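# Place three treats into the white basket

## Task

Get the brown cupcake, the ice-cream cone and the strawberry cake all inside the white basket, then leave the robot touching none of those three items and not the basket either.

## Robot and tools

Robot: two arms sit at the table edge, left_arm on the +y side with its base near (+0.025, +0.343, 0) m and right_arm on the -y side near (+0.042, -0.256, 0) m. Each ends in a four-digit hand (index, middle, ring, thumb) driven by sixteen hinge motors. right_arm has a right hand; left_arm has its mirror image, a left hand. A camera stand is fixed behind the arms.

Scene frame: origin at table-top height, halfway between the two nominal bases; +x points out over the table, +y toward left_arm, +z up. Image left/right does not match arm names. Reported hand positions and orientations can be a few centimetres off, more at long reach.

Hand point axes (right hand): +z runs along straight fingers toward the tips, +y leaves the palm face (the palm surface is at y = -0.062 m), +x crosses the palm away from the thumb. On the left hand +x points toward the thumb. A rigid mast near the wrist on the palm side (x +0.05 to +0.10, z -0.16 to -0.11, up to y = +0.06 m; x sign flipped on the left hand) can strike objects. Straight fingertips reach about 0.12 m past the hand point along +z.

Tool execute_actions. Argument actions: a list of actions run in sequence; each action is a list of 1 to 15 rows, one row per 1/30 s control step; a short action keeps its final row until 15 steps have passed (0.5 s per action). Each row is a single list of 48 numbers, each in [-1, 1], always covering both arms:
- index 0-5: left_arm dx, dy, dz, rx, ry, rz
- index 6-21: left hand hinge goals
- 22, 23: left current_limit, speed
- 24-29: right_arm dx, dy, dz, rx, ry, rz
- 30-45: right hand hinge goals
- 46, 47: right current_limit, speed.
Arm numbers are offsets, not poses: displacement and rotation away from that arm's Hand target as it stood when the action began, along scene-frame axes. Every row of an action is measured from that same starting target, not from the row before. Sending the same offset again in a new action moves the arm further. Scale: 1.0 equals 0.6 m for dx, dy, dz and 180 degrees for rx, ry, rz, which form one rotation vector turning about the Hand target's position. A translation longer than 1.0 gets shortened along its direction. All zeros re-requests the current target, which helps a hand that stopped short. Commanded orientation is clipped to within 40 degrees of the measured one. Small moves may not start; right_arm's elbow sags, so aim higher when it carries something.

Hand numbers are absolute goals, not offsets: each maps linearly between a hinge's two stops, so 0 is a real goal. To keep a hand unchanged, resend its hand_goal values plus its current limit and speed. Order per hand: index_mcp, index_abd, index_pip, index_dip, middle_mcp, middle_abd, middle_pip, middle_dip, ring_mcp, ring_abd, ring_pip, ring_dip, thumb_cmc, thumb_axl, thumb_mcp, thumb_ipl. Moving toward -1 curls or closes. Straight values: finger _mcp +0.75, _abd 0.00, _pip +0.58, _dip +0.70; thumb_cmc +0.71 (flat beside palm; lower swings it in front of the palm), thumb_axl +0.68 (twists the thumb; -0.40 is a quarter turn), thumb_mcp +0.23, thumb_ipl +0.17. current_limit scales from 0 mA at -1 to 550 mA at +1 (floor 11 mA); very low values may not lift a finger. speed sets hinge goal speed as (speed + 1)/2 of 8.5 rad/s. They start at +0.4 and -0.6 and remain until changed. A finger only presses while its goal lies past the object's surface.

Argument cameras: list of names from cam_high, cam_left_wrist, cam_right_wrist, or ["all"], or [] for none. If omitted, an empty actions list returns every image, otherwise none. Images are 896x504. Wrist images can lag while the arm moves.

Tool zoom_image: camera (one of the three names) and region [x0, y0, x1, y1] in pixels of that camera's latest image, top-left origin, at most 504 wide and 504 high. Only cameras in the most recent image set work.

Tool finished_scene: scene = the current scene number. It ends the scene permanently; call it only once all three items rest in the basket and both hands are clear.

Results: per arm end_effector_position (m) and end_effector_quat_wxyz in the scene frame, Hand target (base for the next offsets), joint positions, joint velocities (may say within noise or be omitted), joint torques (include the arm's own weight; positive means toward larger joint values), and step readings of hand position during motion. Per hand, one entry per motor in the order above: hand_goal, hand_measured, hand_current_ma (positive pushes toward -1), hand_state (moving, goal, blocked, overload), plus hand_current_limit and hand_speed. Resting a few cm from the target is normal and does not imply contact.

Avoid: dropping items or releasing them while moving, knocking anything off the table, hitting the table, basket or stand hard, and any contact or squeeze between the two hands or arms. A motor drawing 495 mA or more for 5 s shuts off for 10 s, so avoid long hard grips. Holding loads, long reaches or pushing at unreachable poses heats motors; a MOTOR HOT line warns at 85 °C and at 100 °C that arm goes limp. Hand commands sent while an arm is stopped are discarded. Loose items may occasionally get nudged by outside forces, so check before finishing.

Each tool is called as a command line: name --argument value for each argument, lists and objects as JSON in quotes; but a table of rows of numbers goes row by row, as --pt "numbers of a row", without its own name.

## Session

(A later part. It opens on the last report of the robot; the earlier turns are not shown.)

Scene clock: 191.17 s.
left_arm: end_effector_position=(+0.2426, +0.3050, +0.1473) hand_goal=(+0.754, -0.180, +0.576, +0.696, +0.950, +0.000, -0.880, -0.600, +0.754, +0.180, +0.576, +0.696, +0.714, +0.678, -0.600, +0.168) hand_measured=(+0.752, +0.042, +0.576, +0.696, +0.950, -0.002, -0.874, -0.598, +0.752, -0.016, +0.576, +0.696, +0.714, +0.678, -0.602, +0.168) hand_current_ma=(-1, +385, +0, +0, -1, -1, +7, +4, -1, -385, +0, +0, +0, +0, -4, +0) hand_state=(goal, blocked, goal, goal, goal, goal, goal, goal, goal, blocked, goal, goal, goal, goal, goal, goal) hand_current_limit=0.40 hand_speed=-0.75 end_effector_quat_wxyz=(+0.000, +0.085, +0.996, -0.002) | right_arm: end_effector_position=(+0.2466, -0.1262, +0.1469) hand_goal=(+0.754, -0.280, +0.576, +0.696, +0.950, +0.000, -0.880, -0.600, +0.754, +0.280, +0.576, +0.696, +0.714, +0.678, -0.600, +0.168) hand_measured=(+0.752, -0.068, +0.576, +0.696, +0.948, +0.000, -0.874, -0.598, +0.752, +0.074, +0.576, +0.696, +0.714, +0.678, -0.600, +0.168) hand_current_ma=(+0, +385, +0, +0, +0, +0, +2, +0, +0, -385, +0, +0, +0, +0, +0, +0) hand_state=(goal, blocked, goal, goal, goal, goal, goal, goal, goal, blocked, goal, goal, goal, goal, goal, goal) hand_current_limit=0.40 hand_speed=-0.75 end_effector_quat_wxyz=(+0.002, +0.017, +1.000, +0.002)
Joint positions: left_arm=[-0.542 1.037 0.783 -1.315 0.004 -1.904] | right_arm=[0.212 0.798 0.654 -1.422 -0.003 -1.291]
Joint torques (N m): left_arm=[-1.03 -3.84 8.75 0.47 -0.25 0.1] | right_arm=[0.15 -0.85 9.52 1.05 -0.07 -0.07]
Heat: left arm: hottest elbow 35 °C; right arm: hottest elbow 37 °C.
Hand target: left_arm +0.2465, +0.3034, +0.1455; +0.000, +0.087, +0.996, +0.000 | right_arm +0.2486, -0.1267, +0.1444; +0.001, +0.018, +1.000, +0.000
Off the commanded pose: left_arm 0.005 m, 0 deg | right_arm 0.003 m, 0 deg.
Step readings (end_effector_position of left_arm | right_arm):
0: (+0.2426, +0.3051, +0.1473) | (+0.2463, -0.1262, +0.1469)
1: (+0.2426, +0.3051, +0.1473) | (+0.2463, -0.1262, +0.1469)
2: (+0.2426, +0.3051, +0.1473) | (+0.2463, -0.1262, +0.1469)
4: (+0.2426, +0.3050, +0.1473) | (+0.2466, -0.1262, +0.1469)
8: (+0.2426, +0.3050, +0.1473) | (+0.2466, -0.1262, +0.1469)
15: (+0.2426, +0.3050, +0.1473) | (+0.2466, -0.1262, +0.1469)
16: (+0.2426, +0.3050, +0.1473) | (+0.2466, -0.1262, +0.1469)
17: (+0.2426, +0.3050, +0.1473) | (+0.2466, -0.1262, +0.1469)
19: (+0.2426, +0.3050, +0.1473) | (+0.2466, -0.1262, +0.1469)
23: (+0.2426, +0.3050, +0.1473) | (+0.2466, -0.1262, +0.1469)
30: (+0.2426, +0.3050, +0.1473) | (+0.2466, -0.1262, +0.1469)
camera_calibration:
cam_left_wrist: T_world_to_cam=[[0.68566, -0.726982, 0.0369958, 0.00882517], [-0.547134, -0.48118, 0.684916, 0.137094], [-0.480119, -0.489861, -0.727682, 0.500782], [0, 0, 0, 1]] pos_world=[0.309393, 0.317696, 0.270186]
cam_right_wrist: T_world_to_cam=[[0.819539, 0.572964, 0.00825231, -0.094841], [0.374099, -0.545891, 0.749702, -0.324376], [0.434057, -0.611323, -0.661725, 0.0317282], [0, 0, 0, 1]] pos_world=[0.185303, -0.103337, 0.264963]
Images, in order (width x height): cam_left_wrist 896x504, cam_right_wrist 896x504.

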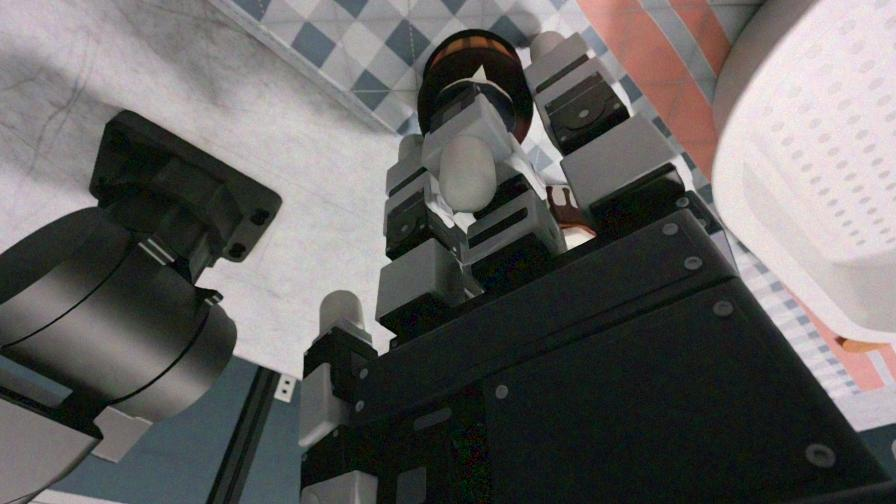

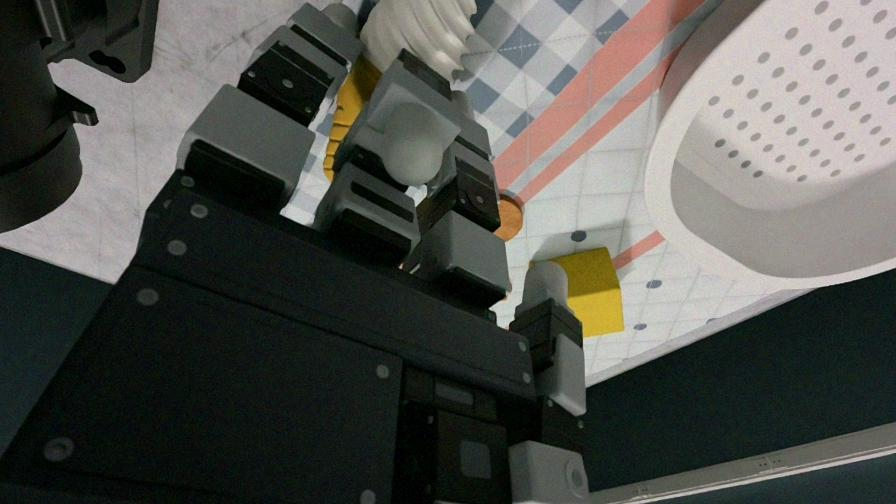

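execute_actions --actions '[[[0,0,0.05,0,0,0,0.754,-0.18,0.576,0.696,0.95,0,-0.88,-0.6,0.754,0.18,0.576,0.696,0.714,0.678,-0.6,0.168,0.4,-0.75,0,0,0.05,0,0,0,0.754,-0.28,0.576,0.696,0.95,0,-0.88,-0.6,0.754,0.28,0.576,0.696,0.714,0.678,-0.6,0.168,0.4,-0.75]],[[0,0,0.06,0,0,0,0.754,-0.18,0.576,0.696,0.95,0,-0.88,-0.6,0.754,0.18,0.576,0.696,0.714,0.678,-0.6,0.168,0.4,-0.75,0,0,0.06,0,0,0,0.754,-0.28,0.576,0.696,0.95,0,-0.88,-0.6,0.754,0.28,0.576,0.696,0.714,0.678,-0.6,0.168,0.4,-0.75]],[[0,0,0.06,0,0,0,0.754,-0.18,0.576,0.696,0.95,0,-0.88,-0.6,0.754,0.18,0.576,0.696,0.714,0.678,-0.6,0.168,0.4,-0.75,0,0,0.06,0,0,0,0.754,-0.28,0.576,0.696,0.95,0,-0.88,-0.6,0.754,0.28,0.576,0.696,0.714,0.678,-0.6,0.168,0.4,-0.75]],[[0,0,0.0625,0,0,0,0.754,-0.18,0.576,0.696,0.95,0,-0.88,-0.6,0.754,0.18,0.576,0.696,0.714,0.678,-0.6,0.168,0.4,-0.75,0,0,0.06,0,0,0,0.754,-0.28,0.576,0.696,0.95,0,-0.88,-0.6,0.754,0.28,0.576,0.696,0.714,0.678,-0.6,0.168,0.4,-0.75]]]' --cameras '["all"]'

Scene clock: 295.40 s.
left_arm: end_effector_position=(+0.2397, +0.3069, +0.2662) hand_goal=(+0.754, -0.180, +0.576, +0.696, +0.950, +0.000, -0.880, -0.600, +0.754, +0.180, +0.576, +0.696, +0.714, +0.678, -0.600, +0.168) hand_measured=(+0.752, +0.042, +0.576, +0.696, +0.950, -0.002, -0.874, -0.598, +0.752, -0.016, +0.576, +0.696, +0.714, +0.678, -0.602, +0.168) hand_current_ma=(-1, +385, +0, +0, -1, -1, +7, +4, -1, -385, +0, +0, +0, +0, -4, +0) hand_state=(goal, blocked, goal, goal, goal, goal, goal, goal, goal, blocked, goal, goal, goal, goal, goal, goal) hand_current_limit=0.40 hand_speed=-0.75 end_effector_quat_wxyz=(-0.019, +0.085, +0.996, +0.007) | right_arm: end_effector_position=(+0.2423, -0.1267, +0.2596) hand_goal=(+0.754, -0.280, +0.576, +0.696, +0.950, +0.000, -0.880, -0.600, +0.754, +0.280, +0.576, +0.696, +0.714, +0.678, -0.600, +0.168) hand_measured=(+0.754, -0.068, +0.576, +0.696, +0.948, +0.000, -0.874, -0.598, +0.750, +0.074, +0.574, +0.696, +0.714, +0.678, -0.600, +0.168) hand_current_ma=(+0, +385, +0, +0, +0, +0, +2, +0, -1, -385, +0, +0, +0, +0, +0, +0) hand_state=(goal, blocked, goal, goal, goal, goal, goal, goal, goal, blocked, goal, goal, goal, goal, goal, goal) hand_current_limit=0.40 hand_speed=-0.75 end_effector_quat_wxyz=(+0.018, +0.012, +1.000, +0.013)
Joint positions: left_arm=[-0.542 1.024 1.082 -1.67 0.003 -1.904] | right_arm=[0.199 0.762 0.927 -1.695 -0.017 -1.313]
Joint torques (N m): left_arm=[-1.08 -5.83 12.83 -0.31 -0.26 0.08] | right_arm=[-0.56 -1.38 13.86 0.53 -0.3 -0.16]
Heat: left arm: hottest elbow 34 °C; right arm: hottest elbow 37 °C.
Hand target: left_arm +0.2465, +0.3034, +0.2850; +0.000, +0.087, +0.996, +0.000 | right_arm +0.2486, -0.1266, +0.2825; +0.001, +0.018, +1.000, +0.000
Off the commanded pose: left_arm 0.020 m, 2 deg | right_arm 0.024 m, 3 deg.
joint sent to its limit (left arm) — joint 4 (wrist pitch), lower limit. The joint targets still meet the commanded pose.
joint sent to its limit (right arm) — joint 4 (wrist pitch), lower limit. The joint targets are off in orientation, not in position.
Step readings (end_effector_position of left_arm | right_arm):
0: (+0.2426, +0.3050, +0.1473) | (+0.2466, -0.1262, +0.1469)
1: (+0.2426, +0.3050, +0.1473) | (+0.2466, -0.1262, +0.1469)
2: (+0.2421, +0.3054, +0.1474) | (+0.2462, -0.1263, +0.1469)
4: (+0.2390, +0.3071, +0.1485) | (+0.2427, -0.1271, +0.1464)
8: (+0.2331, +0.3103, +0.1521) | (+0.2349, -0.1291, +0.1463)
15: (+0.2337, +0.3100, +0.1567) | (+0.2352, -0.1290, +0.1510)
16: (+0.2340, +0.3099, +0.1573) | (+0.2354, -0.1290, +0.1516)
17: (+0.2334, +0.3102, +0.1589) | (+0.2346, -0.1292, +0.1528)
19: (+0.2320, +0.3110, +0.1663) | (+0.2331, -0.1296, +0.1597)
23: (+0.2349, +0.3094, +0.1829) | (+0.2373, -0.1285, +0.1789)
30: (+0.2372, +0.3082, +0.1922) | (+0.2390, -0.1281, +0.1888)
31: (+0.2367, +0.3084, +0.1925) | (+0.2386, -0.1282, +0.1889)
32: (+0.2358, +0.3090, +0.1939) | (+0.2375, -0.1284, +0.1898)
34: (+0.2338, +0.3101, +0.2013) | (+0.2350, -0.1291, +0.1960)
38: (+0.2365, +0.3086, +0.2187) | (+0.2383, -0.1283, +0.2160)
45: (+0.2388, +0.3074, +0.2280) | (+0.2400, -0.1278, +0.2264)
46: (+0.2383, +0.3076, +0.2283) | (+0.2397, -0.1279, +0.2265)
47: (+0.2374, +0.3081, +0.2299) | (+0.2394, -0.1279, +0.2269)
49: (+0.2353, +0.3093, +0.2379) | (+0.2388, -0.1272, +0.2312)
53: (+0.2381, +0.3077, +0.2572) | (+0.2409, -0.1266, +0.2481)
60: (+0.2402, +0.3067, +0.2660) | (+0.2426, -0.1267, +0.2596)
camera_calibration:
cam_left_wrist: T_world_to_cam=[[0.686214, -0.727392, -0.00334402, 0.0185225], [-0.522348, -0.495967, 0.693663, 0.0512991], [-0.506223, -0.474255, -0.720292, 0.586338], [0, 0, 0, 1]] pos_world=[0.310903, 0.316989, 0.386812]
cam_right_wrist: T_world_to_cam=[[0.813396, 0.579728, 0.047979, -0.0998708], [0.354493, -0.559388, 0.749279, -0.404413], [0.461217, -0.592453, -0.660514, 0.103323], [0, 0, 0, 1]] pos_world=[0.176942, -0.107112, 0.376056]

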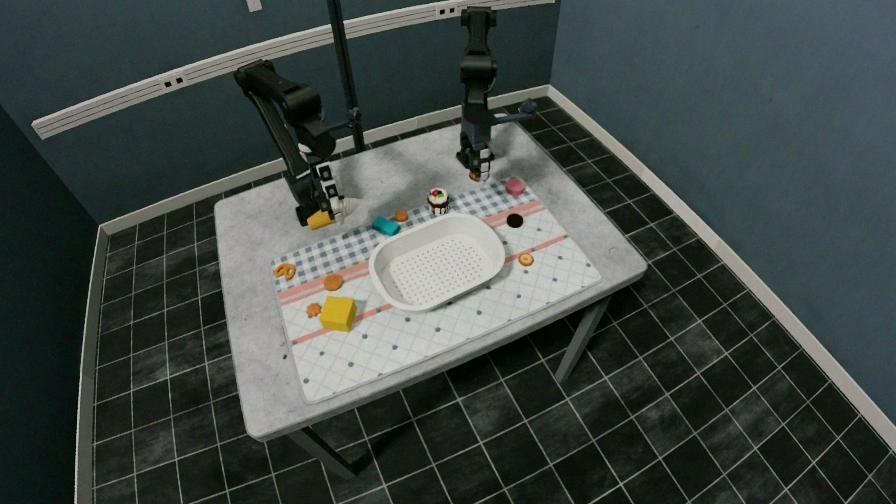

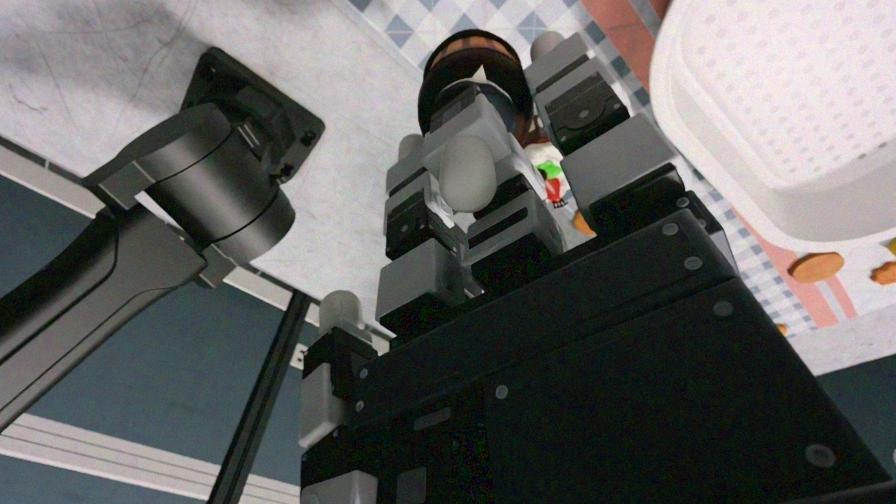

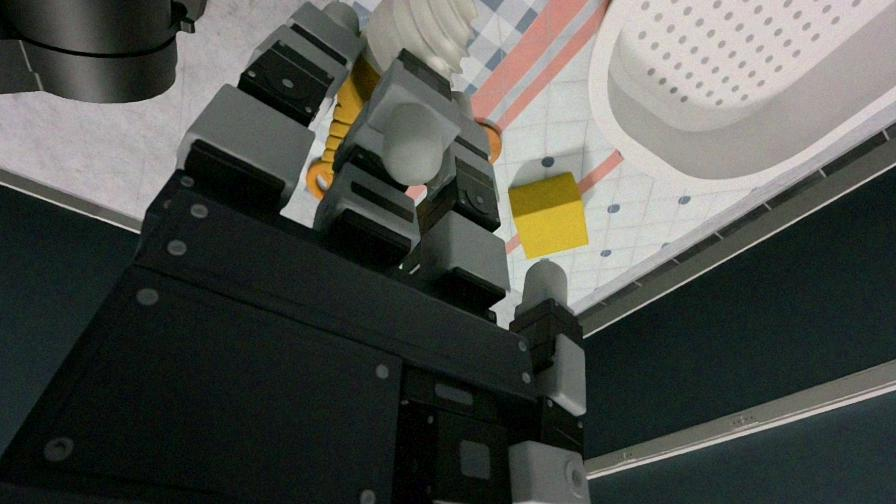

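execute_actions --actions '[[[0.0673,-0.0589,0,0,0,0,0.754,-0.18,0.576,0.696,0.95,0,-0.88,-0.6,0.754,0.18,0.576,0.696,0.714,0.678,-0.6,0.168,0.4,-0.75,0,0,0,0,0,0,0.754,-0.28,0.576,0.696,0.95,0,-0.88,-0.6,0.754,0.28,0.576,0.696,0.714,0.678,-0.6,0.168,0.4,-0.75]],[[0.0673,-0.0589,0,0,0,0,0.754,-0.18,0.576,0.696,0.95,0,-0.88,-0.6,0.754,0.18,0.576,0.696,0.714,0.678,-0.6,0.168,0.4,-0.75,0,0,0,0,0,0,0.754,-0.28,0.576,0.696,0.95,0,-0.88,-0.6,0.754,0.28,0.576,0.696,0.714,0.678,-0.6,0.168,0.4,-0.75]],[[0.0673,-0.0589,0,0,0,0,0.754,-0.18,0.576,0.696,0.95,0,-0.88,-0.6,0.754,0.18,0.576,0.696,0.714,0.678,-0.6,0.168,0.4,-0.75,0,0,0,0,0,0,0.754,-0.28,0.576,0.696,0.95,0,-0.88,-0.6,0.754,0.28,0.576,0.696,0.714,0.678,-0.6,0.168,0.4,-0.75]],[[0.0673,-0.0589,0,0,0,0,0.754,-0.18,0.576,0.696,0.95,0,-0.88,-0.6,0.754,0.18,0.576,0.696,0.714,0.678,-0.6,0.168,0.4,-0.75,0,0,0,0,0,0,0.754,-0.28,0.576,0.696,0.95,0,-0.88,-0.6,0.754,0.28,0.576,0.696,0.714,0.678,-0.6,0.168,0.4,-0.75]],[[0,0,-0.06,0,0,0,0.754,-0.18,0.576,0.696,0.95,0,-0.88,-0.6,0.754,0.18,0.576,0.696,0.714,0.678,-0.6,0.168,0.4,-0.75,0,0,0,0,0,0,0.754,-0.28,0.576,0.696,0.95,0,-0.88,-0.6,0.754,0.28,0.576,0.696,0.714,0.678,-0.6,0.168,0.4,-0.75]],[[0,0,-0.06,0,0,0,0.754,-0.18,0.576,0.696,0.95,0,-0.88,-0.6,0.754,0.18,0.576,0.696,0.714,0.678,-0.6,0.168,0.4,-0.75,0,0,0,0,0,0,0.754,-0.28,0.576,0.696,0.95,0,-0.88,-0.6,0.754,0.28,0.576,0.696,0.714,0.678,-0.6,0.168,0.4,-0.75]]]' --cameras '["cam_high", "cam_left_wrist"]'

zoom_image --camera "cam_high" --region '[350, 190, 530, 320]'

Scene clock: 316.50 s.
left_arm: end_effector_position=(+0.4058, +0.1700, +0.2154) hand_goal=(+0.754, -0.180, +0.576, +0.696, +0.950, +0.000, -0.880, -0.600, +0.754, +0.180, +0.576, +0.696, +0.714, +0.678, -0.600, +0.168) hand_measured=(+0.752, +0.042, +0.576, +0.696, +0.950, -0.002, -0.874, -0.598, +0.754, -0.014, +0.576, +0.696, +0.714, +0.678, -0.602, +0.168) hand_current_ma=(-2, +385, +0, +0, -1, -1, +7, +4, +0, -385, +0, +0, +0, +0, -2, +0) hand_state=(goal, blocked, goal, goal, goal, goal, goal, goal, goal, blocked, goal, goal, goal, goal, goal, goal) hand_current_limit=0.40 hand_speed=-0.75 end_effector_quat_wxyz=(-0.003, +0.086, +0.996, +0.000) | right_arm: end_effector_position=(+0.2423, -0.1268, +0.2596) hand_goal=(+0.754, -0.280, +0.576, +0.696, +0.950, +0.000, -0.880, -0.600, +0.754, +0.280, +0.576, +0.696, +0.714, +0.678, -0.600, +0.168) hand_measured=(+0.754, -0.068, +0.576, +0.696, +0.948, +0.000, -0.874, -0.598, +0.750, +0.074, +0.574, +0.696, +0.714, +0.678, -0.600, +0.168) hand_current_ma=(+0, +385, +0, +0, +0, +0, +2, +0, -1, -385, +0, +0, +0, +0, +0, +0) hand_state=(goal, blocked, goal, goal, goal, goal, goal, goal, goal, blocked, goal, goal, goal, goal, goal, goal) hand_current_limit=0.40 hand_speed=-0.75 end_effector_quat_wxyz=(+0.018, +0.012, +1.000, +0.013)
Joint positions: left_arm=[-0.628 1.57 1.449 -1.454 0.003 -1.988] | right_arm=[0.198 0.762 0.927 -1.695 -0.017 -1.314]
Joint torques (N m): left_arm=[-1.96 -13.33 9.43 0.53 -0.19 -0.01] | right_arm=[-0.5 -1.26 13.87 0.51 -0.3 -0.17]
Heat: left arm: hottest elbow 37 °C; right arm: hottest elbow 41 °C.
Hand target: left_arm +0.4081, +0.1620, +0.2130; +0.000, +0.087, +0.996, +0.000 | right_arm +0.2486, -0.1266, +0.2825; +0.001, +0.018, +1.000, +0.000
Off the commanded pose: left_arm 0.009 m, 0 deg | right_arm 0.024 m, 3 deg.
joint sent to its limit (right arm) — joint 4 (wrist pitch), lower limit. The joint targets are off in orientation, not in position.
Step readings (end_effector_position of left_arm | right_arm):
0: (+0.2397, +0.3069, +0.2662) | (+0.2423, -0.1267, +0.2596)
1: (+0.2398, +0.3069, +0.2663) | (+0.2423, -0.1267, +0.2596)
2: (+0.2408, +0.3062, +0.2670) | (+0.2423, -0.1267, +0.2596)
4: (+0.2466, +0.3020, +0.2702) | (+0.2423, -0.1267, +0.2596)
8: (+0.2680, +0.2850, +0.2732) | (+0.2423, -0.1268, +0.2596)
15: (+0.2757, +0.2787, +0.2685) | (+0.2423, -0.1268, +0.2596)
16: (+0.2758, +0.2787, +0.2687) | (+0.2423, -0.1268, +0.2596)
17: (+0.2775, +0.2769, +0.2696) | (+0.2423, -0.1268, +0.2596)
19: (+0.2847, +0.2705, +0.2729) | (+0.2423, -0.1268, +0.2596)
23: (+0.3087, +0.2508, +0.2751) | (+0.2423, -0.1268, +0.2596)
30: (+0.3161, +0.2442, +0.2685) | (+0.2423, -0.1268, +0.2596)
31: (+0.3163, +0.2440, +0.2689) | (+0.2423, -0.1268, +0.2596)
32: (+0.3179, +0.2425, +0.2700) | (+0.2423, -0.1268, +0.2596)
34: (+0.3258, +0.2357, +0.2740) | (+0.2423, -0.1268, +0.2596)
38: (+0.3496, +0.2164, +0.2773) | (+0.2423, -0.1268, +0.2596)
45: (+0.3573, +0.2096, +0.2690) | (+0.2423, -0.1268, +0.2596)
46: (+0.3574, +0.2095, +0.2691) | (+0.2423, -0.1268, +0.2596)
47: (+0.3592, +0.2078, +0.2705) | (+0.2423, -0.1268, +0.2596)
49: (+0.3677, +0.2004, +0.2749) | (+0.2423, -0.1268, +0.2596)
53: (+0.3917, +0.1811, +0.2792) | (+0.2423, -0.1268, +0.2596)
60: (+0.3996, +0.1742, +0.2692) | (+0.2423, -0.1268, +0.2596)
61: (+0.3996, +0.1743, +0.2689) | (+0.2423, -0.1268, +0.2596)
62: (+0.4003, +0.1738, +0.2686) | (+0.2423, -0.1268, +0.2596)
64: (+0.4031, +0.1719, +0.2673) | (+0.2423, -0.1268, +0.2596)
68: (+0.4070, +0.1693, +0.2588) | (+0.2423, -0.1268, +0.2596)
75: (+0.4060, +0.1699, +0.2532) | (+0.2423, -0.1268, +0.2596)
76: (+0.4062, +0.1697, +0.2530) | (+0.2423, -0.1268, +0.2596)
77: (+0.4070, +0.1692, +0.2507) | (+0.2423, -0.1268, +0.2596)
79: (+0.4084, +0.1683, +0.2424) | (+0.2423, -0.1268, +0.2596)
83: (+0.4047, +0.1707, +0.2225) | (+0.2423, -0.1268, +0.2596)
90: (+0.4055, +0.1702, +0.2155) | (+0.2423, -0.1268, +0.2596)
camera_calibration:
cam_left_wrist: T_world_to_cam=[[0.684955, -0.72798, 0.0296862, -0.201735], [-0.544122, -0.484017, 0.685316, 0.113919], [-0.484528, -0.485564, -0.72764, 0.563704], [0, 0, 0, 1]] pos_world=[0.473295, 0.181994, 0.338092]
Images, in order (width x height): cam_high 896x504, cam_left_wrist 896x504.

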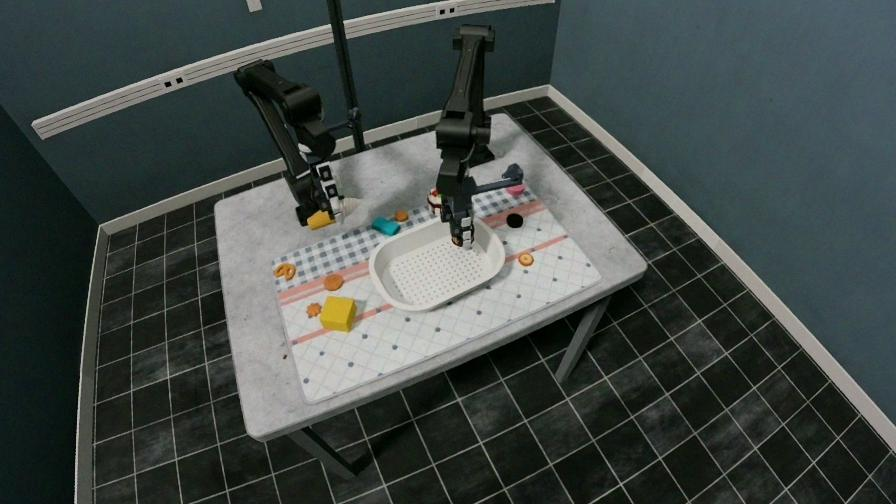

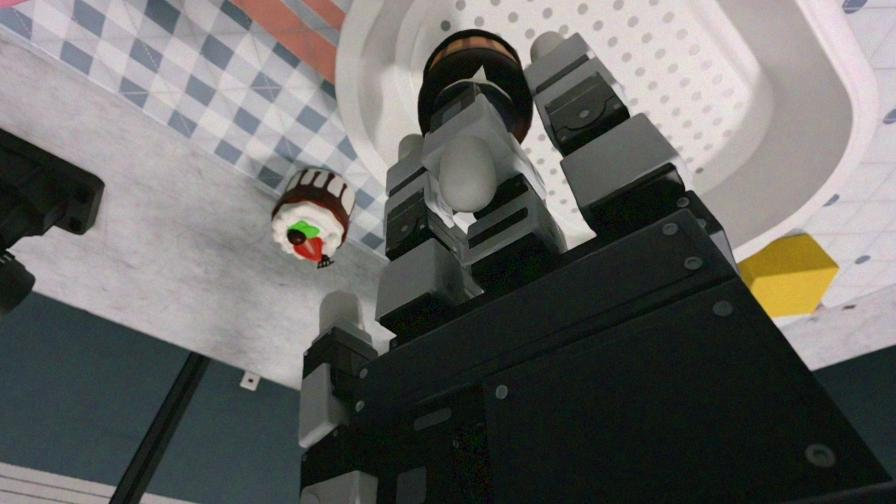

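Scaled by 2.800 from the camera's 896x504 image, which has a finer 1280x720 frame.

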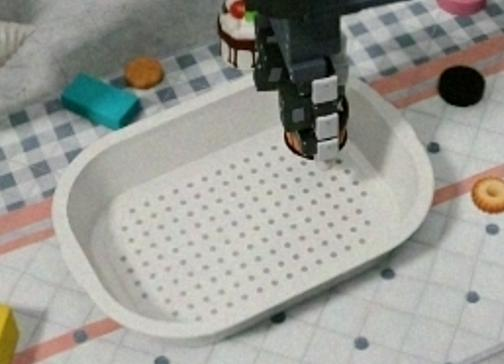

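execute_actions --actions '[[[-0.022,-0.012,-0.035,0,0,0,0.754,-0.18,0.576,0.696,0.95,0,-0.88,-0.6,0.754,0.18,0.576,0.696,0.714,0.678,-0.6,0.168,0.4,-0.75,0,0,0,0,0,0,0.754,-0.28,0.576,0.696,0.95,0,-0.88,-0.6,0.754,0.28,0.576,0.696,0.714,0.678,-0.6,0.168,0.4,-0.75]],[[0,0,-0.035,0,0,0,0.754,-0.18,0.576,0.696,0.95,0,-0.88,-0.6,0.754,0.18,0.576,0.696,0.714,0.678,-0.6,0.168,0.4,-0.75,0,0,0,0,0,0,0.754,-0.28,0.576,0.696,0.95,0,-0.88,-0.6,0.754,0.28,0.576,0.696,0.714,0.678,-0.6,0.168,0.4,-0.75]]]' --cameras '["cam_left_wrist"]'

Scene clock: 332.70 s.
left_arm: end_effector_position=(+0.3935, +0.1616, +0.1756) hand_goal=(+0.754, -0.180, +0.576, +0.696, +0.950, +0.000, -0.880, -0.600, +0.754, +0.180, +0.576, +0.696, +0.714, +0.678, -0.600, +0.168) hand_measured=(+0.752, +0.042, +0.576, +0.696, +0.950, -0.002, -0.874, -0.598, +0.754, -0.014, +0.576, +0.696, +0.714, +0.678, -0.602, +0.168) hand_current_ma=(-2, +385, +0, +0, -1, -1, +7, +4, +0, -385, +0, +0, +0, +0, -2, +0) hand_state=(goal, blocked, goal, goal, goal, goal, goal, goal, goal, blocked, goal, goal, goal, goal, goal, goal) hand_current_limit=0.40 hand_speed=-0.75 end_effector_quat_wxyz=(+0.000, +0.086, +0.996, -0.001) | right_arm: end_effector_position=(+0.2423, -0.1268, +0.2596) hand_goal=(+0.754, -0.280, +0.576, +0.696, +0.950, +0.000, -0.880, -0.600, +0.754, +0.280, +0.576, +0.696, +0.714, +0.678, -0.600, +0.168) hand_measured=(+0.754, -0.068, +0.576, +0.696, +0.948, +0.000, -0.874, -0.598, +0.750, +0.074, +0.574, +0.696, +0.714, +0.678, -0.600, +0.168) hand_current_ma=(+0, +385, +0, +0, +0, +0, +2, +0, -1, -385, +0, +0, +0, +0, +0, +0) hand_state=(goal, blocked, goal, goal, goal, goal, goal, goal, goal, blocked, goal, goal, goal, goal, goal, goal) hand_current_limit=0.40 hand_speed=-0.75 end_effector_quat_wxyz=(+0.018, +0.012, +1.000, +0.013)
Joint positions: left_arm=[-0.658 1.57 1.344 -1.343 0.003 -2.017] | right_arm=[0.198 0.762 0.927 -1.695 -0.017 -1.314]
Joint torques (N m): left_arm=[-1.79 -12.81 8.96 0.44 -0.19 -0.01] | right_arm=[-0.44 -1.32 13.85 0.51 -0.3 -0.17]
Heat: left arm: hottest elbow 37 °C; right arm: hottest elbow 42 °C.
Hand target: left_arm +0.3949, +0.1549, +0.1711; +0.000, +0.087, +0.996, +0.000 | right_arm +0.2486, -0.1266, +0.2825; +0.001, +0.018, +1.000, +0.000
Off the commanded pose: left_arm 0.008 m, 0 deg | right_arm 0.024 m, 3 deg.
joint sent to its limit (right arm) — joint 4 (wrist pitch), lower limit. The joint targets are off in orientation, not in position.
Step readings (end_effector_position of left_arm | right_arm):
0: (+0.4058, +0.1700, +0.2154) | (+0.2423, -0.1268, +0.2596)
1: (+0.4059, +0.1699, +0.2154) | (+0.2423, -0.1268, +0.2596)
2: (+0.4057, +0.1690, +0.2141) | (+0.2423, -0.1268, +0.2596)
4: (+0.4049, +0.1671, +0.2087) | (+0.2423, -0.1268, +0.2596)
8: (+0.3971, +0.1649, +0.1953) | (+0.2423, -0.1268, +0.2596)
15: (+0.3935, +0.1618, +0.1917) | (+0.2423, -0.1268, +0.2596)
16: (+0.3936, +0.1617, +0.1917) | (+0.2423, -0.1268, +0.2596)
17: (+0.3942, +0.1612, +0.1908) | (+0.2423, -0.1268, +0.2596)
19: (+0.3954, +0.1604, +0.1870) | (+0.2423, -0.1268, +0.2596)
23: (+0.3934, +0.1617, +0.1781) | (+0.2423, -0.1268, +0.2596)
30: (+0.3934, +0.1617, +0.1757) | (+0.2423, -0.1268, +0.2596)
camera_calibration:
cam_left_wrist: T_world_to_cam=[[0.683967, -0.728645, 0.0355864, -0.198744], [-0.548132, -0.481108, 0.684168, 0.131681], [-0.481395, -0.487454, -0.728456, 0.523858], [0, 0, 0, 1]] pos_world=[0.460295, 0.173895, 0.298588]
Images, in order (width x height): cam_left_wrist 896x504.

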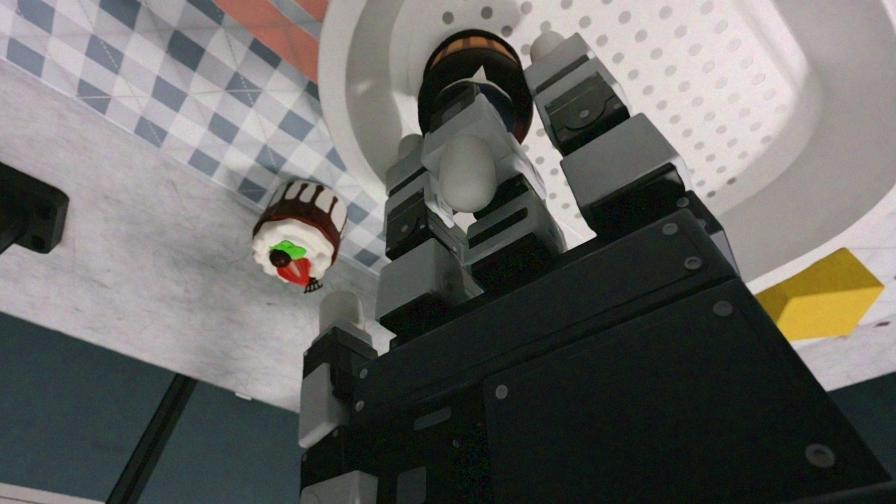

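execute_actions --actions '[[[0,0,-0.018,0,0,0,0.754,-0.18,0.576,0.696,0.95,0,-0.88,-0.6,0.754,0.18,0.576,0.696,0.714,0.678,-0.6,0.168,0.4,-0.75,0,0,0,0,0,0,0.754,-0.28,0.576,0.696,0.95,0,-0.88,-0.6,0.754,0.28,0.576,0.696,0.714,0.678,-0.6,0.168,0.4,-0.75]],[[0,0,-0.015,0,0,0,0.754,-0.18,0.576,0.696,0.95,0,-0.88,-0.6,0.754,0.18,0.576,0.696,0.714,0.678,-0.6,0.168,0.4,-0.75,0,0,0,0,0,0,0.754,-0.28,0.576,0.696,0.95,0,-0.88,-0.6,0.754,0.28,0.576,0.696,0.714,0.678,-0.6,0.168,0.4,-0.75]]]'

Scene clock: 341.33 s.
left_arm: end_effector_position=(+0.3942, +0.1611, +0.1612) hand_goal=(+0.754, -0.180, +0.576, +0.696, +0.950, +0.000, -0.880, -0.600, +0.754, +0.180, +0.576, +0.696, +0.714, +0.678, -0.600, +0.168) hand_measured=(+0.752, +0.042, +0.576, +0.696, +0.950, -0.002, -0.874, -0.598, +0.754, -0.014, +0.576, +0.696, +0.714, +0.678, -0.602, +0.168) hand_current_ma=(-3, +385, +0, +0, -1, -1, +7, +4, +0, -385, +0, +0, +0, +0, -2, +0) hand_state=(goal, blocked, goal, goal, goal, goal, goal, goal, goal, blocked, goal, goal, goal, goal, goal, goal) hand_current_limit=0.40 hand_speed=-0.75 end_effector_quat_wxyz=(+0.004, +0.086, +0.996, -0.004) | right_arm: end_effector_position=(+0.2423, -0.1268, +0.2596) hand_goal=(+0.754, -0.280, +0.576, +0.696, +0.950, +0.000, -0.880, -0.600, +0.754, +0.280, +0.576, +0.696, +0.714, +0.678, -0.600, +0.168) hand_measured=(+0.754, -0.068, +0.576, +0.696, +0.948, +0.000, -0.874, -0.598, +0.750, +0.074, +0.574, +0.696, +0.714, +0.678, -0.600, +0.168) hand_current_ma=(+0, +385, +0, +0, +0, +0, +2, +0, -1, -385, +0, +0, +0, +0, +0, +0) hand_state=(goal, blocked, goal, goal, goal, goal, goal, goal, goal, blocked, goal, goal, goal, goal, goal, goal) hand_current_limit=0.40 hand_speed=-0.75 end_effector_quat_wxyz=(+0.018, +0.012, +1.000, +0.013)
Joint positions: left_arm=[-0.658 1.575 1.312 -1.297 0.003 -2.017] | right_arm=[0.198 0.762 0.927 -1.695 -0.017 -1.314]
Joint torques (N m): left_arm=[-1.79 -12.1 8.39 0.64 -0.19 -0.01] | right_arm=[-0.5 -1.32 13.82 0.54 -0.31 -0.17]
Heat: left arm: hottest elbow 37 °C; right arm: hottest elbow 43 °C.
Hand target: left_arm +0.3949, +0.1548, +0.1513; +0.000, +0.087, +0.996, +0.000 | right_arm +0.2486, -0.1266, +0.2825; +0.001, +0.018, +1.000, +0.000
Off the commanded pose: left_arm 0.012 m, 1 deg | right_arm 0.024 m, 3 deg.
joint sent to its limit (right arm) — joint 4 (wrist pitch), lower limit. The joint targets are off in orientation, not in position.
Step readings (end_effector_position of left_arm | right_arm):
0: (+0.3935, +0.1616, +0.1756) | (+0.2423, -0.1268, +0.2596)
1: (+0.3936, +0.1615, +0.1756) | (+0.2423, -0.1268, +0.2596)
2: (+0.3937, +0.1614, +0.1751) | (+0.2423, -0.1268, +0.2596)
4: (+0.3944, +0.1609, +0.1733) | (+0.2423, -0.1268, +0.2596)
8: (+0.3935, +0.1616, +0.1689) | (+0.2423, -0.1268, +0.2596)
15: (+0.3938, +0.1614, +0.1671) | (+0.2423, -0.1268, +0.2596)
16: (+0.3938, +0.1613, +0.1671) | (+0.2423, -0.1268, +0.2596)
17: (+0.3940, +0.1612, +0.1664) | (+0.2423, -0.1268, +0.2596)
19: (+0.3945, +0.1609, +0.1648) | (+0.2423, -0.1268, +0.2596)
23: (+0.3942, +0.1611, +0.1612) | (+0.2423, -0.1268, +0.2596)
30: (+0.3942, +0.1611, +0.1612) | (+0.2423, -0.1268, +0.2596)

execute_actions --actions '[[[0,0,0.01,0,0,0,0.754,0.04,0.576,0.696,0.95,0,-0.88,-0.6,0.754,-0.015,0.576,0.696,0.714,0.678,-0.6,0.168,0.4,-0.8,0,0,0,0,0,0,0.754,-0.28,0.576,0.696,0.95,0,-0.88,-0.6,0.754,0.28,0.576,0.696,0.714,0.678,-0.6,0.168,0.4,-0.75]],[[0,0,0,0,0,0,0.754,0.1,0.576,0.696,0.95,0,-0.88,-0.6,0.754,-0.1,0.576,0.696,0.714,0.678,-0.6,0.168,0.4,-0.86,0,0,0,0,0,0,0.754,-0.28,0.576,0.696,0.95,0,-0.88,-0.6,0.754,0.28,0.576,0.696,0.714,0.678,-0.6,0.168,0.4,-0.75]],[[0,0,0,0,0,0,0.754,0.12,0.576,0.696,0.95,0,-0.88,-0.6,0.754,-0.14,0.576,0.696,0.714,0.678,-0.6,0.168,0.4,-0.82,0,0,0,0,0,0,0.754,-0.28,0.576,0.696,0.95,0,-0.88,-0.6,0.754,0.28,0.576,0.696,0.714,0.678,-0.6,0.168,0.4,-0.75]],[[0.008,-0.004,0.06,0,0,0,0.754,0.12,0.576,0.696,0.95,0,-0.88,-0.6,0.754,-0.14,0.576,0.696,0.714,0.678,-0.6,0.168,0.4,-0.75,0,0,0,0,0,0,0.754,-0.28,0.576,0.696,0.95,0,-0.88,-0.6,0.754,0.28,0.576,0.696,0.714,0.678,-0.6,0.168,0.4,-0.75]],[[0,0,0.08,0,0,0,0.754,0.12,0.576,0.696,0.95,0,-0.88,-0.6,0.754,-0.14,0.576,0.696,0.714,0.678,-0.6,0.168,0.4,-0.75,0,0,0,0,0,0,0.754,-0.28,0.576,0.696,0.95,0,-0.88,-0.6,0.754,0.28,0.576,0.696,0.714,0.678,-0.6,0.168,0.4,-0.75]],[[0,0,0.08,0,0,0,0.754,0.12,0.576,0.696,0.95,0,-0.88,-0.6,0.754,-0.14,0.576,0.696,0.714,0.678,-0.6,0.168,0.4,-0.75,0,0,0,0,0,0,0.754,-0.28,0.576,0.696,0.95,0,-0.88,-0.6,0.754,0.28,0.576,0.696,0.714,0.678,-0.6,0.168,0.4,-0.75]],[[-0.06,0.054,0,0,0,-0.111,0.754,0.2,0.576,0.696,0.95,0,-0.88,-0.6,0.754,-0.2,0.576,0.696,0.714,0.678,-0.6,0.168,0.4,-0.75,0,0,0,0,0,0,0.754,-0.28,0.576,0.696,0.95,0,-0.88,-0.6,0.754,0.28,0.576,0.696,0.714,0.678,-0.6,0.168,0.4,-0.75]],[[-0.06,0.054,0,0,0,-0.111,0.754,0.22,0.576,0.696,0.95,0,-0.88,-0.6,0.754,-0.22,0.576,0.696,0.714,0.678,-0.6,0.168,0.4,-0.75,0.0732,0.0541,0,0,0,0.0028,0.754,-0.28,0.576,0.696,0.95,0,-0.88,-0.6,0.754,0.28,0.576,0.696,0.714,0.678,-0.6,0.168,0.4,-0.75]],[[-0.06,0.054,0,0,0,-0.111,0.754,0.22,0.576,0.696,0.95,0,-0.88,-0.6,0.754,-0.22,0.576,0.696,0.714,0.678,-0.6,0.168,0.4,-0.75,0.0732,0.0541,0,0,0,0.0028,0.754,-0.28,0.576,0.696,0.95,0,-0.88,-0.6,0.754,0.28,0.576,0.696,0.714,0.678,-0.6,0.168,0.4,-0.75]],[[-0.06,0.054,0,0,0,-0.111,0.754,0.22,0.576,0.696,0.95,0,-0.88,-0.6,0.754,-0.22,0.576,0.696,0.714,0.678,-0.6,0.168,0.4,-0.75,0.0732,0.0541,0,0,0,0.0028,0.754,-0.28,0.576,0.696,0.95,0,-0.88,-0.6,0.754,0.28,0.576,0.696,0.714,0.678,-0.6,0.168,0.4,-0.75]],[[0,0,0,0,0,0,0.754,0.22,0.576,0.696,0.95,0,-0.88,-0.6,0.754,-0.22,0.576,0.696,0.714,0.678,-0.6,0.168,0.4,-0.75,0.0732,0.0541,0,0,0,0.0028,0.754,-0.28,0.576,0.696,0.95,0,-0.88,-0.6,0.754,0.28,0.576,0.696,0.714,0.678,-0.6,0.168,0.4,-0.75]],[[0,0,0,0,0,0,0.754,0.22,0.576,0.696,0.95,0,-0.88,-0.6,0.754,-0.22,0.576,0.696,0.714,0.678,-0.6,0.168,0.4,-0.75,0.0732,0.0541,0,0,0,0.0028,0.754,-0.28,0.576,0.696,0.95,0,-0.88,-0.6,0.754,0.28,0.576,0.696,0.714,0.678,-0.6,0.168,0.4,-0.75]],[[0,0,0,0,0,0,0.754,0.22,0.576,0.696,0.95,0,-0.88,-0.6,0.754,-0.22,0.576,0.696,0.714,0.678,-0.6,0.168,0.4,-0.75,0.0732,0.0541,0,0,0,0.0028,0.754,-0.28,0.576,0.696,0.95,0,-0.88,-0.6,0.754,0.28,0.576,0.696,0.714,0.678,-0.6,0.168,0.4,-0.75]]]' --cameras '["all"]'

zoom_image --camera "cam_high" --region '[350, 190, 530, 320]'

Scene clock: 402.33 s.
left_arm: end_effector_position=(+0.2559, +0.2794, +0.2884) hand_goal=(+0.754, +0.220, +0.576, +0.696, +0.950, +0.000, -0.880, -0.600, +0.754, -0.220, +0.576, +0.696, +0.714, +0.678, -0.600, +0.168) hand_measured=(+0.754, +0.216, +0.578, +0.696, +0.950, -0.002, -0.874, -0.598, +0.754, -0.218, +0.576, +0.696, +0.714, +0.678, -0.602, +0.168) hand_current_ma=(+0, -5, +1, +0, -1, -1, +7, +4, +0, +1, +0, +0, +0, +0, -3, +0) hand_state=(goal, goal, goal, goal, goal, goal, goal, goal, goal, goal, goal, goal, goal, goal, goal, goal) hand_current_limit=0.40 hand_speed=-0.75 end_effector_quat_wxyz=(+0.083, +0.697, +0.712, +0.035) | right_arm: end_effector_position=(+0.5020, +0.0595, +0.2665) hand_goal=(+0.754, -0.280, +0.576, +0.696, +0.950, +0.000, -0.880, -0.600, +0.754, +0.280, +0.576, +0.696, +0.714, +0.678, -0.600, +0.168) hand_measured=(+0.758, -0.068, +0.578, +0.696, +0.948, +0.000, -0.874, -0.598, +0.748, +0.076, +0.572, +0.696, +0.714, +0.678, -0.600, +0.168) hand_current_ma=(+1, +385, +0, +0, +0, +0, +2, +0, -2, -385, -1, +0, +0, +0, +0, +0) hand_state=(goal, blocked, goal, goal, goal, goal, goal, goal, goal, blocked, goal, goal, goal, goal, goal, goal) hand_current_limit=0.40 hand_speed=-0.75 end_effector_quat_wxyz=(-0.013, -0.010, +1.000, -0.006)
Joint positions: left_arm=[-0.612 0.649 0.93 -1.676 -0.035 -0.592] | right_arm=[0.447 1.655 1.69 -1.635 -0.002 -1.11]
Joint torques (N m): left_arm=[0.5 -0.15 9.16 0.44 -0.02 0.18] | right_arm=[0.85 -13.51 13.98 0.35 -0.08 0.01]
Heat: left arm: hottest elbow 35 °C; right arm: hottest elbow 45 °C.
Hand target: left_arm +0.2557, +0.2821, +0.2893; +0.000, +0.706, +0.708, +0.000 | right_arm +0.5120, +0.0681, +0.2823; +0.001, -0.009, +1.000, +0.000
Off the commanded pose: left_arm 0.003 m, 10 deg | right_arm 0.021 m, 2 deg.
joint sent to its limit (left arm) — joint 4 (wrist pitch), lower limit. The joint targets are off in orientation, not in position.
Step readings (end_effector_position of left_arm | right_arm):
0: (+0.3942, +0.1611, +0.1612) | (+0.2423, -0.1268, +0.2596)
1: (+0.3942, +0.1611, +0.1612) | (+0.2423, -0.1268, +0.2596)
2: (+0.3942, +0.1611, +0.1612) | (+0.2423, -0.1268, +0.2596)
4: (+0.3942, +0.1611, +0.1612) | (+0.2423, -0.1268, +0.2596)
8: (+0.3942, +0.1611, +0.1612) | (+0.2423, -0.1268, +0.2596)
15: (+0.3942, +0.1611, +0.1612) | (+0.2423, -0.1268, +0.2596)
16: (+0.3942, +0.1611, +0.1612) | (+0.2423, -0.1268, +0.2596)
17: (+0.3942, +0.1611, +0.1612) | (+0.2423, -0.1268, +0.2596)
19: (+0.3942, +0.1612, +0.1612) | (+0.2423, -0.1268, +0.2596)
23: (+0.3942, +0.1612, +0.1612) | (+0.2423, -0.1268, +0.2596)
30: (+0.3942, +0.1612, +0.1612) | (+0.2423, -0.1268, +0.2596)
31: (+0.3942, +0.1612, +0.1612) | (+0.2423, -0.1268, +0.2596)
32: (+0.3942, +0.1612, +0.1612) | (+0.2423, -0.1268, +0.2596)
34: (+0.3942, +0.1612, +0.1612) | (+0.2423, -0.1268, +0.2596)
38: (+0.3942, +0.1612, +0.1612) | (+0.2423, -0.1268, +0.2596)
45: (+0.3942, +0.1612, +0.1612) | (+0.2423, -0.1268, +0.2596)
46: (+0.3941, +0.1612, +0.1613) | (+0.2423, -0.1268, +0.2596)
47: (+0.3931, +0.1620, +0.1616) | (+0.2423, -0.1268, +0.2596)
49: (+0.3913, +0.1633, +0.1648) | (+0.2423, -0.1268, +0.2596)
53: (+0.3904, +0.1639, +0.1758) | (+0.2423, -0.1268, +0.2596)
60: (+0.3911, +0.1635, +0.1818) | (+0.2423, -0.1268, +0.2596)
61: (+0.3909, +0.1636, +0.1820) | (+0.2423, -0.1268, +0.2596)
62: (+0.3898, +0.1644, +0.1842) | (+0.2423, -0.1268, +0.2596)
64: (+0.3883, +0.1655, +0.1924) | (+0.2423, -0.1268, +0.2596)
68: (+0.3921, +0.1628, +0.2138) | (+0.2423, -0.1268, +0.2596)
75: (+0.3939, +0.1615, +0.2238) | (+0.2423, -0.1268, +0.2596)
76: (+0.3936, +0.1618, +0.2240) | (+0.2423, -0.1268, +0.2596)
77: (+0.3923, +0.1626, +0.2264) | (+0.2423, -0.1268, +0.2596)
79: (+0.3901, +0.1642, +0.2352) | (+0.2423, -0.1268, +0.2596)
83: (+0.3935, +0.1618, +0.2591) | (+0.2423, -0.1268, +0.2596)
90: (+0.3956, +0.1603, +0.2716) | (+0.2423, -0.1268, +0.2596)
91: (+0.3954, +0.1605, +0.2717) | (+0.2423, -0.1268, +0.2596)
92: (+0.3955, +0.1611, +0.2715) | (+0.2423, -0.1268, +0.2596)
94: (+0.3898, +0.1672, +0.2692) | (+0.2423, -0.1268, +0.2596)
98: (+0.3681, +0.1839, +0.2692) | (+0.2423, -0.1268, +0.2596)
105: (+0.3624, +0.1888, +0.2890) | (+0.2423, -0.1268, +0.2596)
106: (+0.3627, +0.1890, +0.2894) | (+0.2423, -0.1268, +0.2595)
107: (+0.3620, +0.1903, +0.2876) | (+0.2434, -0.1260, +0.2593)
109: (+0.3537, +0.1974, +0.2796) | (+0.2507, -0.1209, +0.2619)
113: (+0.3300, +0.2170, +0.2707) | (+0.2718, -0.1039, +0.2625)
120: (+0.3262, +0.2214, +0.2878) | (+0.2805, -0.0990, +0.2570)
121: (+0.3266, +0.2212, +0.2879) | (+0.2811, -0.0988, +0.2579)
122: (+0.3260, +0.2221, +0.2864) | (+0.2823, -0.0977, +0.2589)
124: (+0.3194, +0.2288, +0.2792) | (+0.2900, -0.0919, +0.2628)
128: (+0.2946, +0.2484, +0.2725) | (+0.3133, -0.0747, +0.2654)
135: (+0.2882, +0.2508, +0.2897) | (+0.3223, -0.0689, +0.2595)
136: (+0.2887, +0.2502, +0.2894) | (+0.3227, -0.0687, +0.2600)
137: (+0.2884, +0.2504, +0.2874) | (+0.3238, -0.0675, +0.2607)
139: (+0.2825, +0.2571, +0.2795) | (+0.3325, -0.0617, +0.2641)
143: (+0.2592, +0.2758, +0.2731) | (+0.3575, -0.0439, +0.2665)
150: (+0.2529, +0.2830, +0.2897) | (+0.3662, -0.0374, +0.2596)
151: (+0.2534, +0.2828, +0.2895) | (+0.3666, -0.0373, +0.2601)
152: (+0.2537, +0.2827, +0.2890) | (+0.3681, -0.0360, +0.2613)
154: (+0.2543, +0.2822, +0.2885) | (+0.3778, -0.0299, +0.2654)
158: (+0.2551, +0.2810, +0.2884) | (+0.4024, -0.0125, +0.2688)
165: (+0.2556, +0.2799, +0.2883) | (+0.4105, -0.0057, +0.2599)
166: (+0.2557, +0.2799, +0.2883) | (+0.4110, -0.0055, +0.2605)
167: (+0.2557, +0.2798, +0.2883) | (+0.4124, -0.0043, +0.2618)
169: (+0.2558, +0.2797, +0.2883) | (+0.4228, +0.0022, +0.2668)
173: (+0.2558, +0.2796, +0.2884) | (+0.4478, +0.0190, +0.2716)
180: (+0.2559, +0.2795, +0.2884) | (+0.4555, +0.0266, +0.2606)
181: (+0.2559, +0.2795, +0.2884) | (+0.4556, +0.0266, +0.2607)
182: (+0.2559, +0.2795, +0.2884) | (+0.4569, +0.0276, +0.2617)
184: (+0.2559, +0.2795, +0.2884) | (+0.4672, +0.0342, +0.2672)
The list stops here: 2 later lines are left out.
camera_calibration:
cam_left_wrist: T_world_to_cam=[[-0.585237, -0.810803, -0.00985013, 0.338003], [-0.6825, 0.485996, 0.545894, -0.160091], [-0.437826, 0.3262, -0.837796, 0.390242], [0, 0, 0, 1]] pos_world=[0.259408, 0.22456, 0.417666]
cam_right_wrist: T_world_to_cam=[[0.787057, 0.616386, -0.0247032, -0.389016], [0.425516, -0.513473, 0.745172, -0.434692], [0.446629, -0.597004, -0.666414, 0.107521], [0, 0, 0, 1]] pos_world=[0.443125, 0.0807716, 0.385964]

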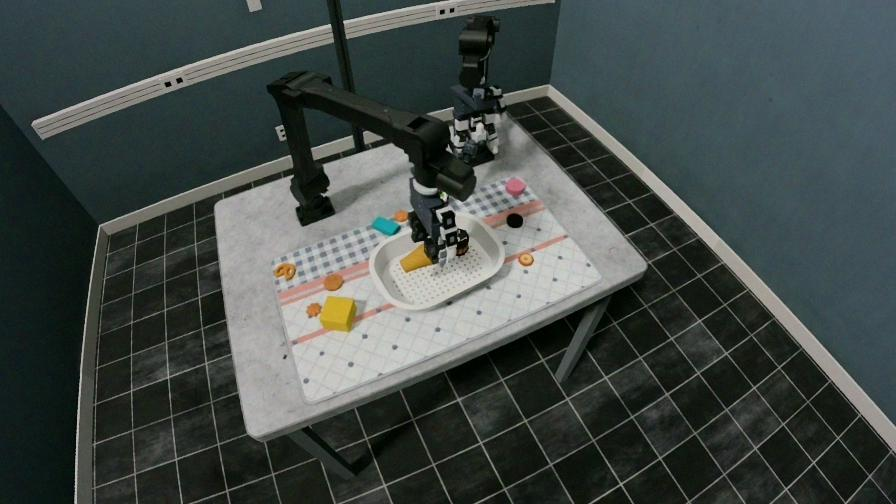

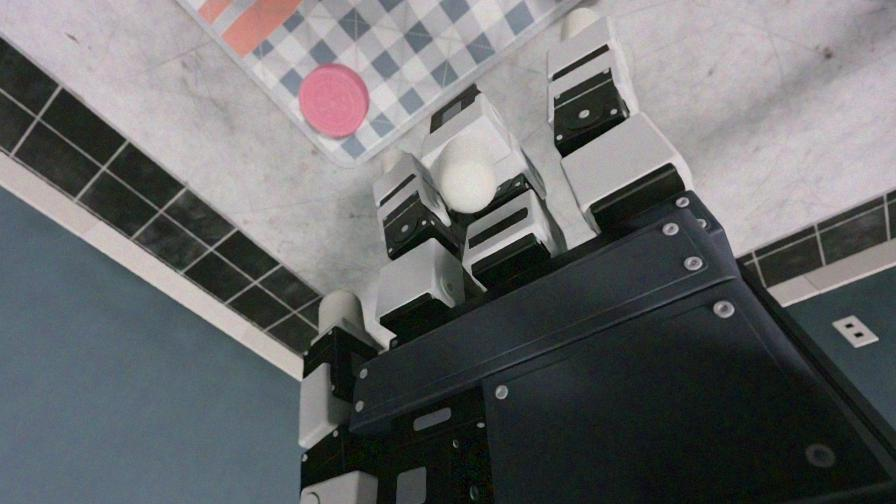

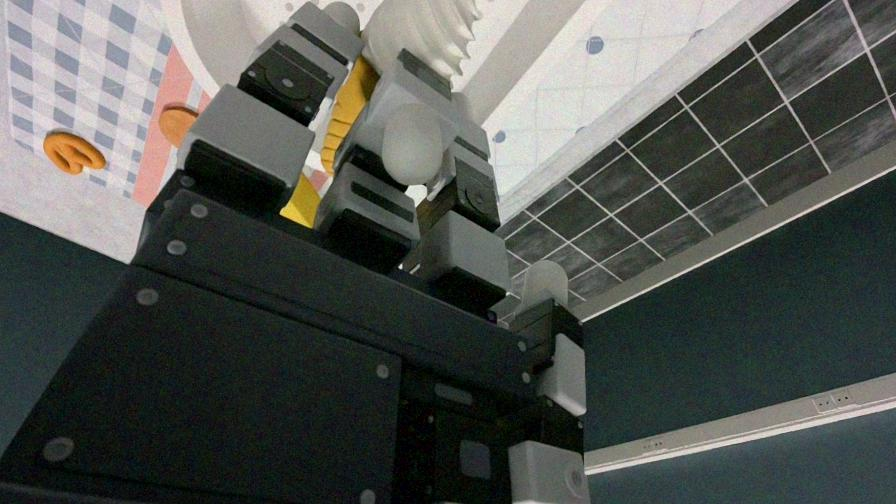

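Scaled by 2.800 from the camera's 896x504 image, which has a finer 1280x720 frame.

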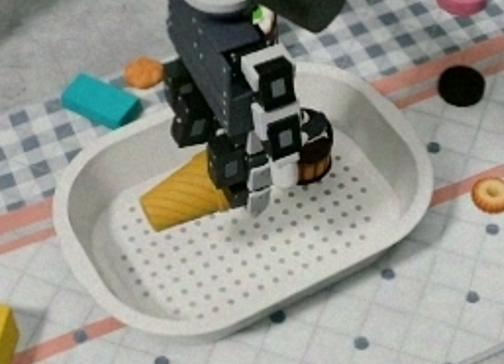

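execute_actions --actions '[[[0,0,0,0,0,0,0.754,0.22,0.576,0.696,0.95,0,-0.88,-0.6,0.754,-0.22,0.576,0.696,0.714,0.678,-0.6,0.168,0.4,-0.75,-0.012,-0.008,-0.07,0,0,0,0.754,-0.28,0.576,0.696,0.95,0,-0.88,-0.6,0.754,0.28,0.576,0.696,0.714,0.678,-0.6,0.168,0.4,-0.75]],[[0,0,0,0,0,0,0.754,0.22,0.576,0.696,0.95,0,-0.88,-0.6,0.754,-0.22,0.576,0.696,0.714,0.678,-0.6,0.168,0.4,-0.75,0,0,-0.07,0,0,0,0.754,-0.28,0.576,0.696,0.95,0,-0.88,-0.6,0.754,0.28,0.576,0.696,0.714,0.678,-0.6,0.168,0.4,-0.75]]]' --cameras '["cam_high", "cam_right_wrist"]'

zoom_image --camera "cam_high" --region '[350, 190, 530, 320]'

Scene clock: 423.77 s.
left_arm: end_effector_position=(+0.2559, +0.2794, +0.2884) hand_goal=(+0.754, +0.220, +0.576, +0.696, +0.950, +0.000, -0.880, -0.600, +0.754, -0.220, +0.576, +0.696, +0.714, +0.678, -0.600, +0.168) hand_measured=(+0.754, +0.216, +0.578, +0.696, +0.950, -0.002, -0.874, -0.598, +0.754, -0.218, +0.576, +0.696, +0.714, +0.678, -0.602, +0.168) hand_current_ma=(+0, -5, +1, +0, -1, -1, +7, +4, +0, +1, +0, +0, +0, +0, -3, +0) hand_state=(goal, goal, goal, goal, goal, goal, goal, goal, goal, goal, goal, goal, goal, goal, goal, goal) hand_current_limit=0.40 hand_speed=-0.75 end_effector_quat_wxyz=(+0.083, +0.697, +0.712, +0.035) | right_arm: end_effector_position=(+0.5018, +0.0594, +0.2002) hand_goal=(+0.754, -0.280, +0.576, +0.696, +0.950, +0.000, -0.880, -0.600, +0.754, +0.280, +0.576, +0.696, +0.714, +0.678, -0.600, +0.168) hand_measured=(+0.758, -0.068, +0.578, +0.696, +0.948, +0.000, -0.874, -0.598, +0.748, +0.076, +0.572, +0.696, +0.714, +0.678, -0.600, +0.168) hand_current_ma=(+1, +385, +0, +0, +0, +0, +2, +0, -2, -385, -1, +0, +0, +0, +0, +0) hand_state=(goal, blocked, goal, goal, goal, goal, goal, goal, goal, blocked, goal, goal, goal, goal, goal, goal) hand_current_limit=0.40 hand_speed=-0.75 end_effector_quat_wxyz=(-0.003, -0.010, +1.000, +0.000)
Joint positions: left_arm=[-0.612 0.649 0.93 -1.676 -0.035 -0.591] | right_arm=[0.447 1.648 1.504 -1.431 -0.002 -1.11]
Joint torques (N m): left_arm=[0.5 -0.15 9.16 0.43 -0.02 0.18] | right_arm=[0.79 -13.68 10 1.03 -0.06 0]
Heat: left arm: hottest elbow 35 °C; right arm: hottest elbow 47 °C.
Hand target: left_arm +0.2557, +0.2820, +0.2893; +0.000, +0.706, +0.708, +0.000 | right_arm +0.5048, +0.0633, +0.1983; +0.000, -0.009, +1.000, +0.000
Off the commanded pose: left_arm 0.003 m, 10 deg | right_arm 0.005 m, 0 deg.
joint sent to its limit (left arm) — joint 4 (wrist pitch), lower limit. The joint targets are off in orientation, not in position.
Step readings (end_effector_position of left_arm | right_arm):
0: (+0.2559, +0.2794, +0.2884) | (+0.5020, +0.0595, +0.2665)
1: (+0.2559, +0.2794, +0.2884) | (+0.5020, +0.0595, +0.2665)
2: (+0.2559, +0.2794, +0.2884) | (+0.5027, +0.0599, +0.2665)
4: (+0.2559, +0.2794, +0.2884) | (+0.5060, +0.0616, +0.2638)
8: (+0.2559, +0.2794, +0.2884) | (+0.5053, +0.0612, +0.2455)
15: (+0.2559, +0.2794, +0.2884) | (+0.5028, +0.0599, +0.2352)
16: (+0.2559, +0.2794, +0.2884) | (+0.5032, +0.0601, +0.2352)
17: (+0.2559, +0.2794, +0.2884) | (+0.5040, +0.0605, +0.2336)
19: (+0.2559, +0.2794, +0.2884) | (+0.5057, +0.0614, +0.2272)
23: (+0.2559, +0.2794, +0.2884) | (+0.5015, +0.0592, +0.2058)
30: (+0.2559, +0.2794, +0.2884) | (+0.5014, +0.0592, +0.2001)
camera_calibration:
cam_right_wrist: T_world_to_cam=[[0.78736, 0.616493, -0.000705747, -0.395362], [0.409331, -0.521924, 0.74836, -0.377342], [0.460991, -0.589518, -0.663292, 0.0551098], [0, 0, 0, 1]] pos_world=[0.440345, 0.0792822, 0.318663]
Images, in order (width x height): cam_high 896x504, cam_right_wrist 896x504.

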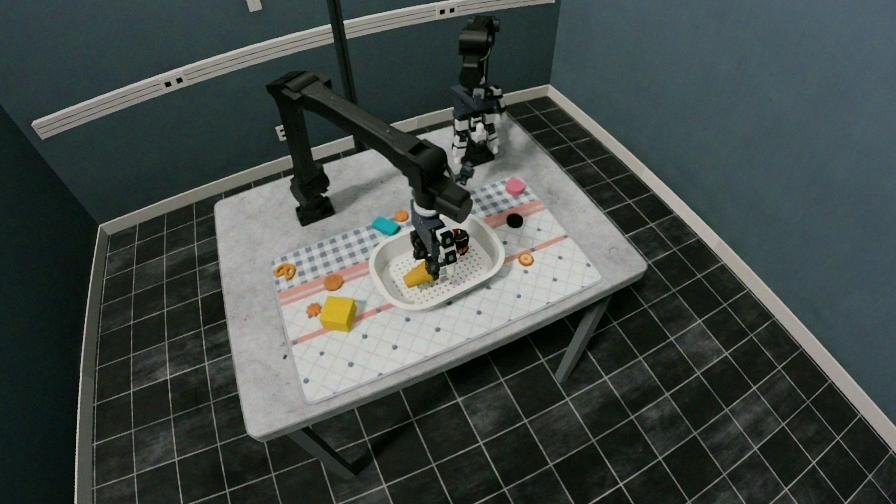

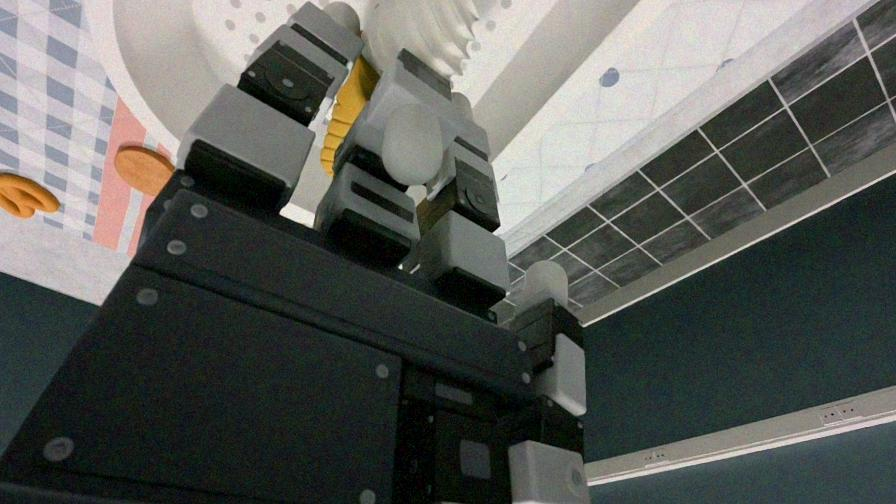

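Scaled by 2.800 from the camera's 896x504 image, which has a finer 1280x720 frame.

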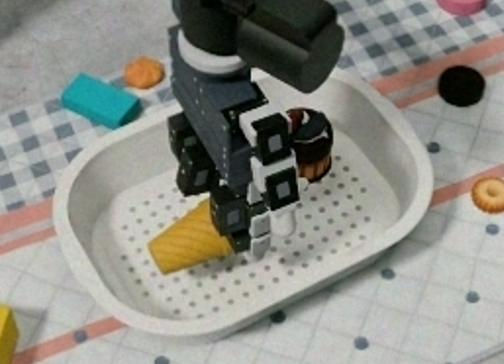

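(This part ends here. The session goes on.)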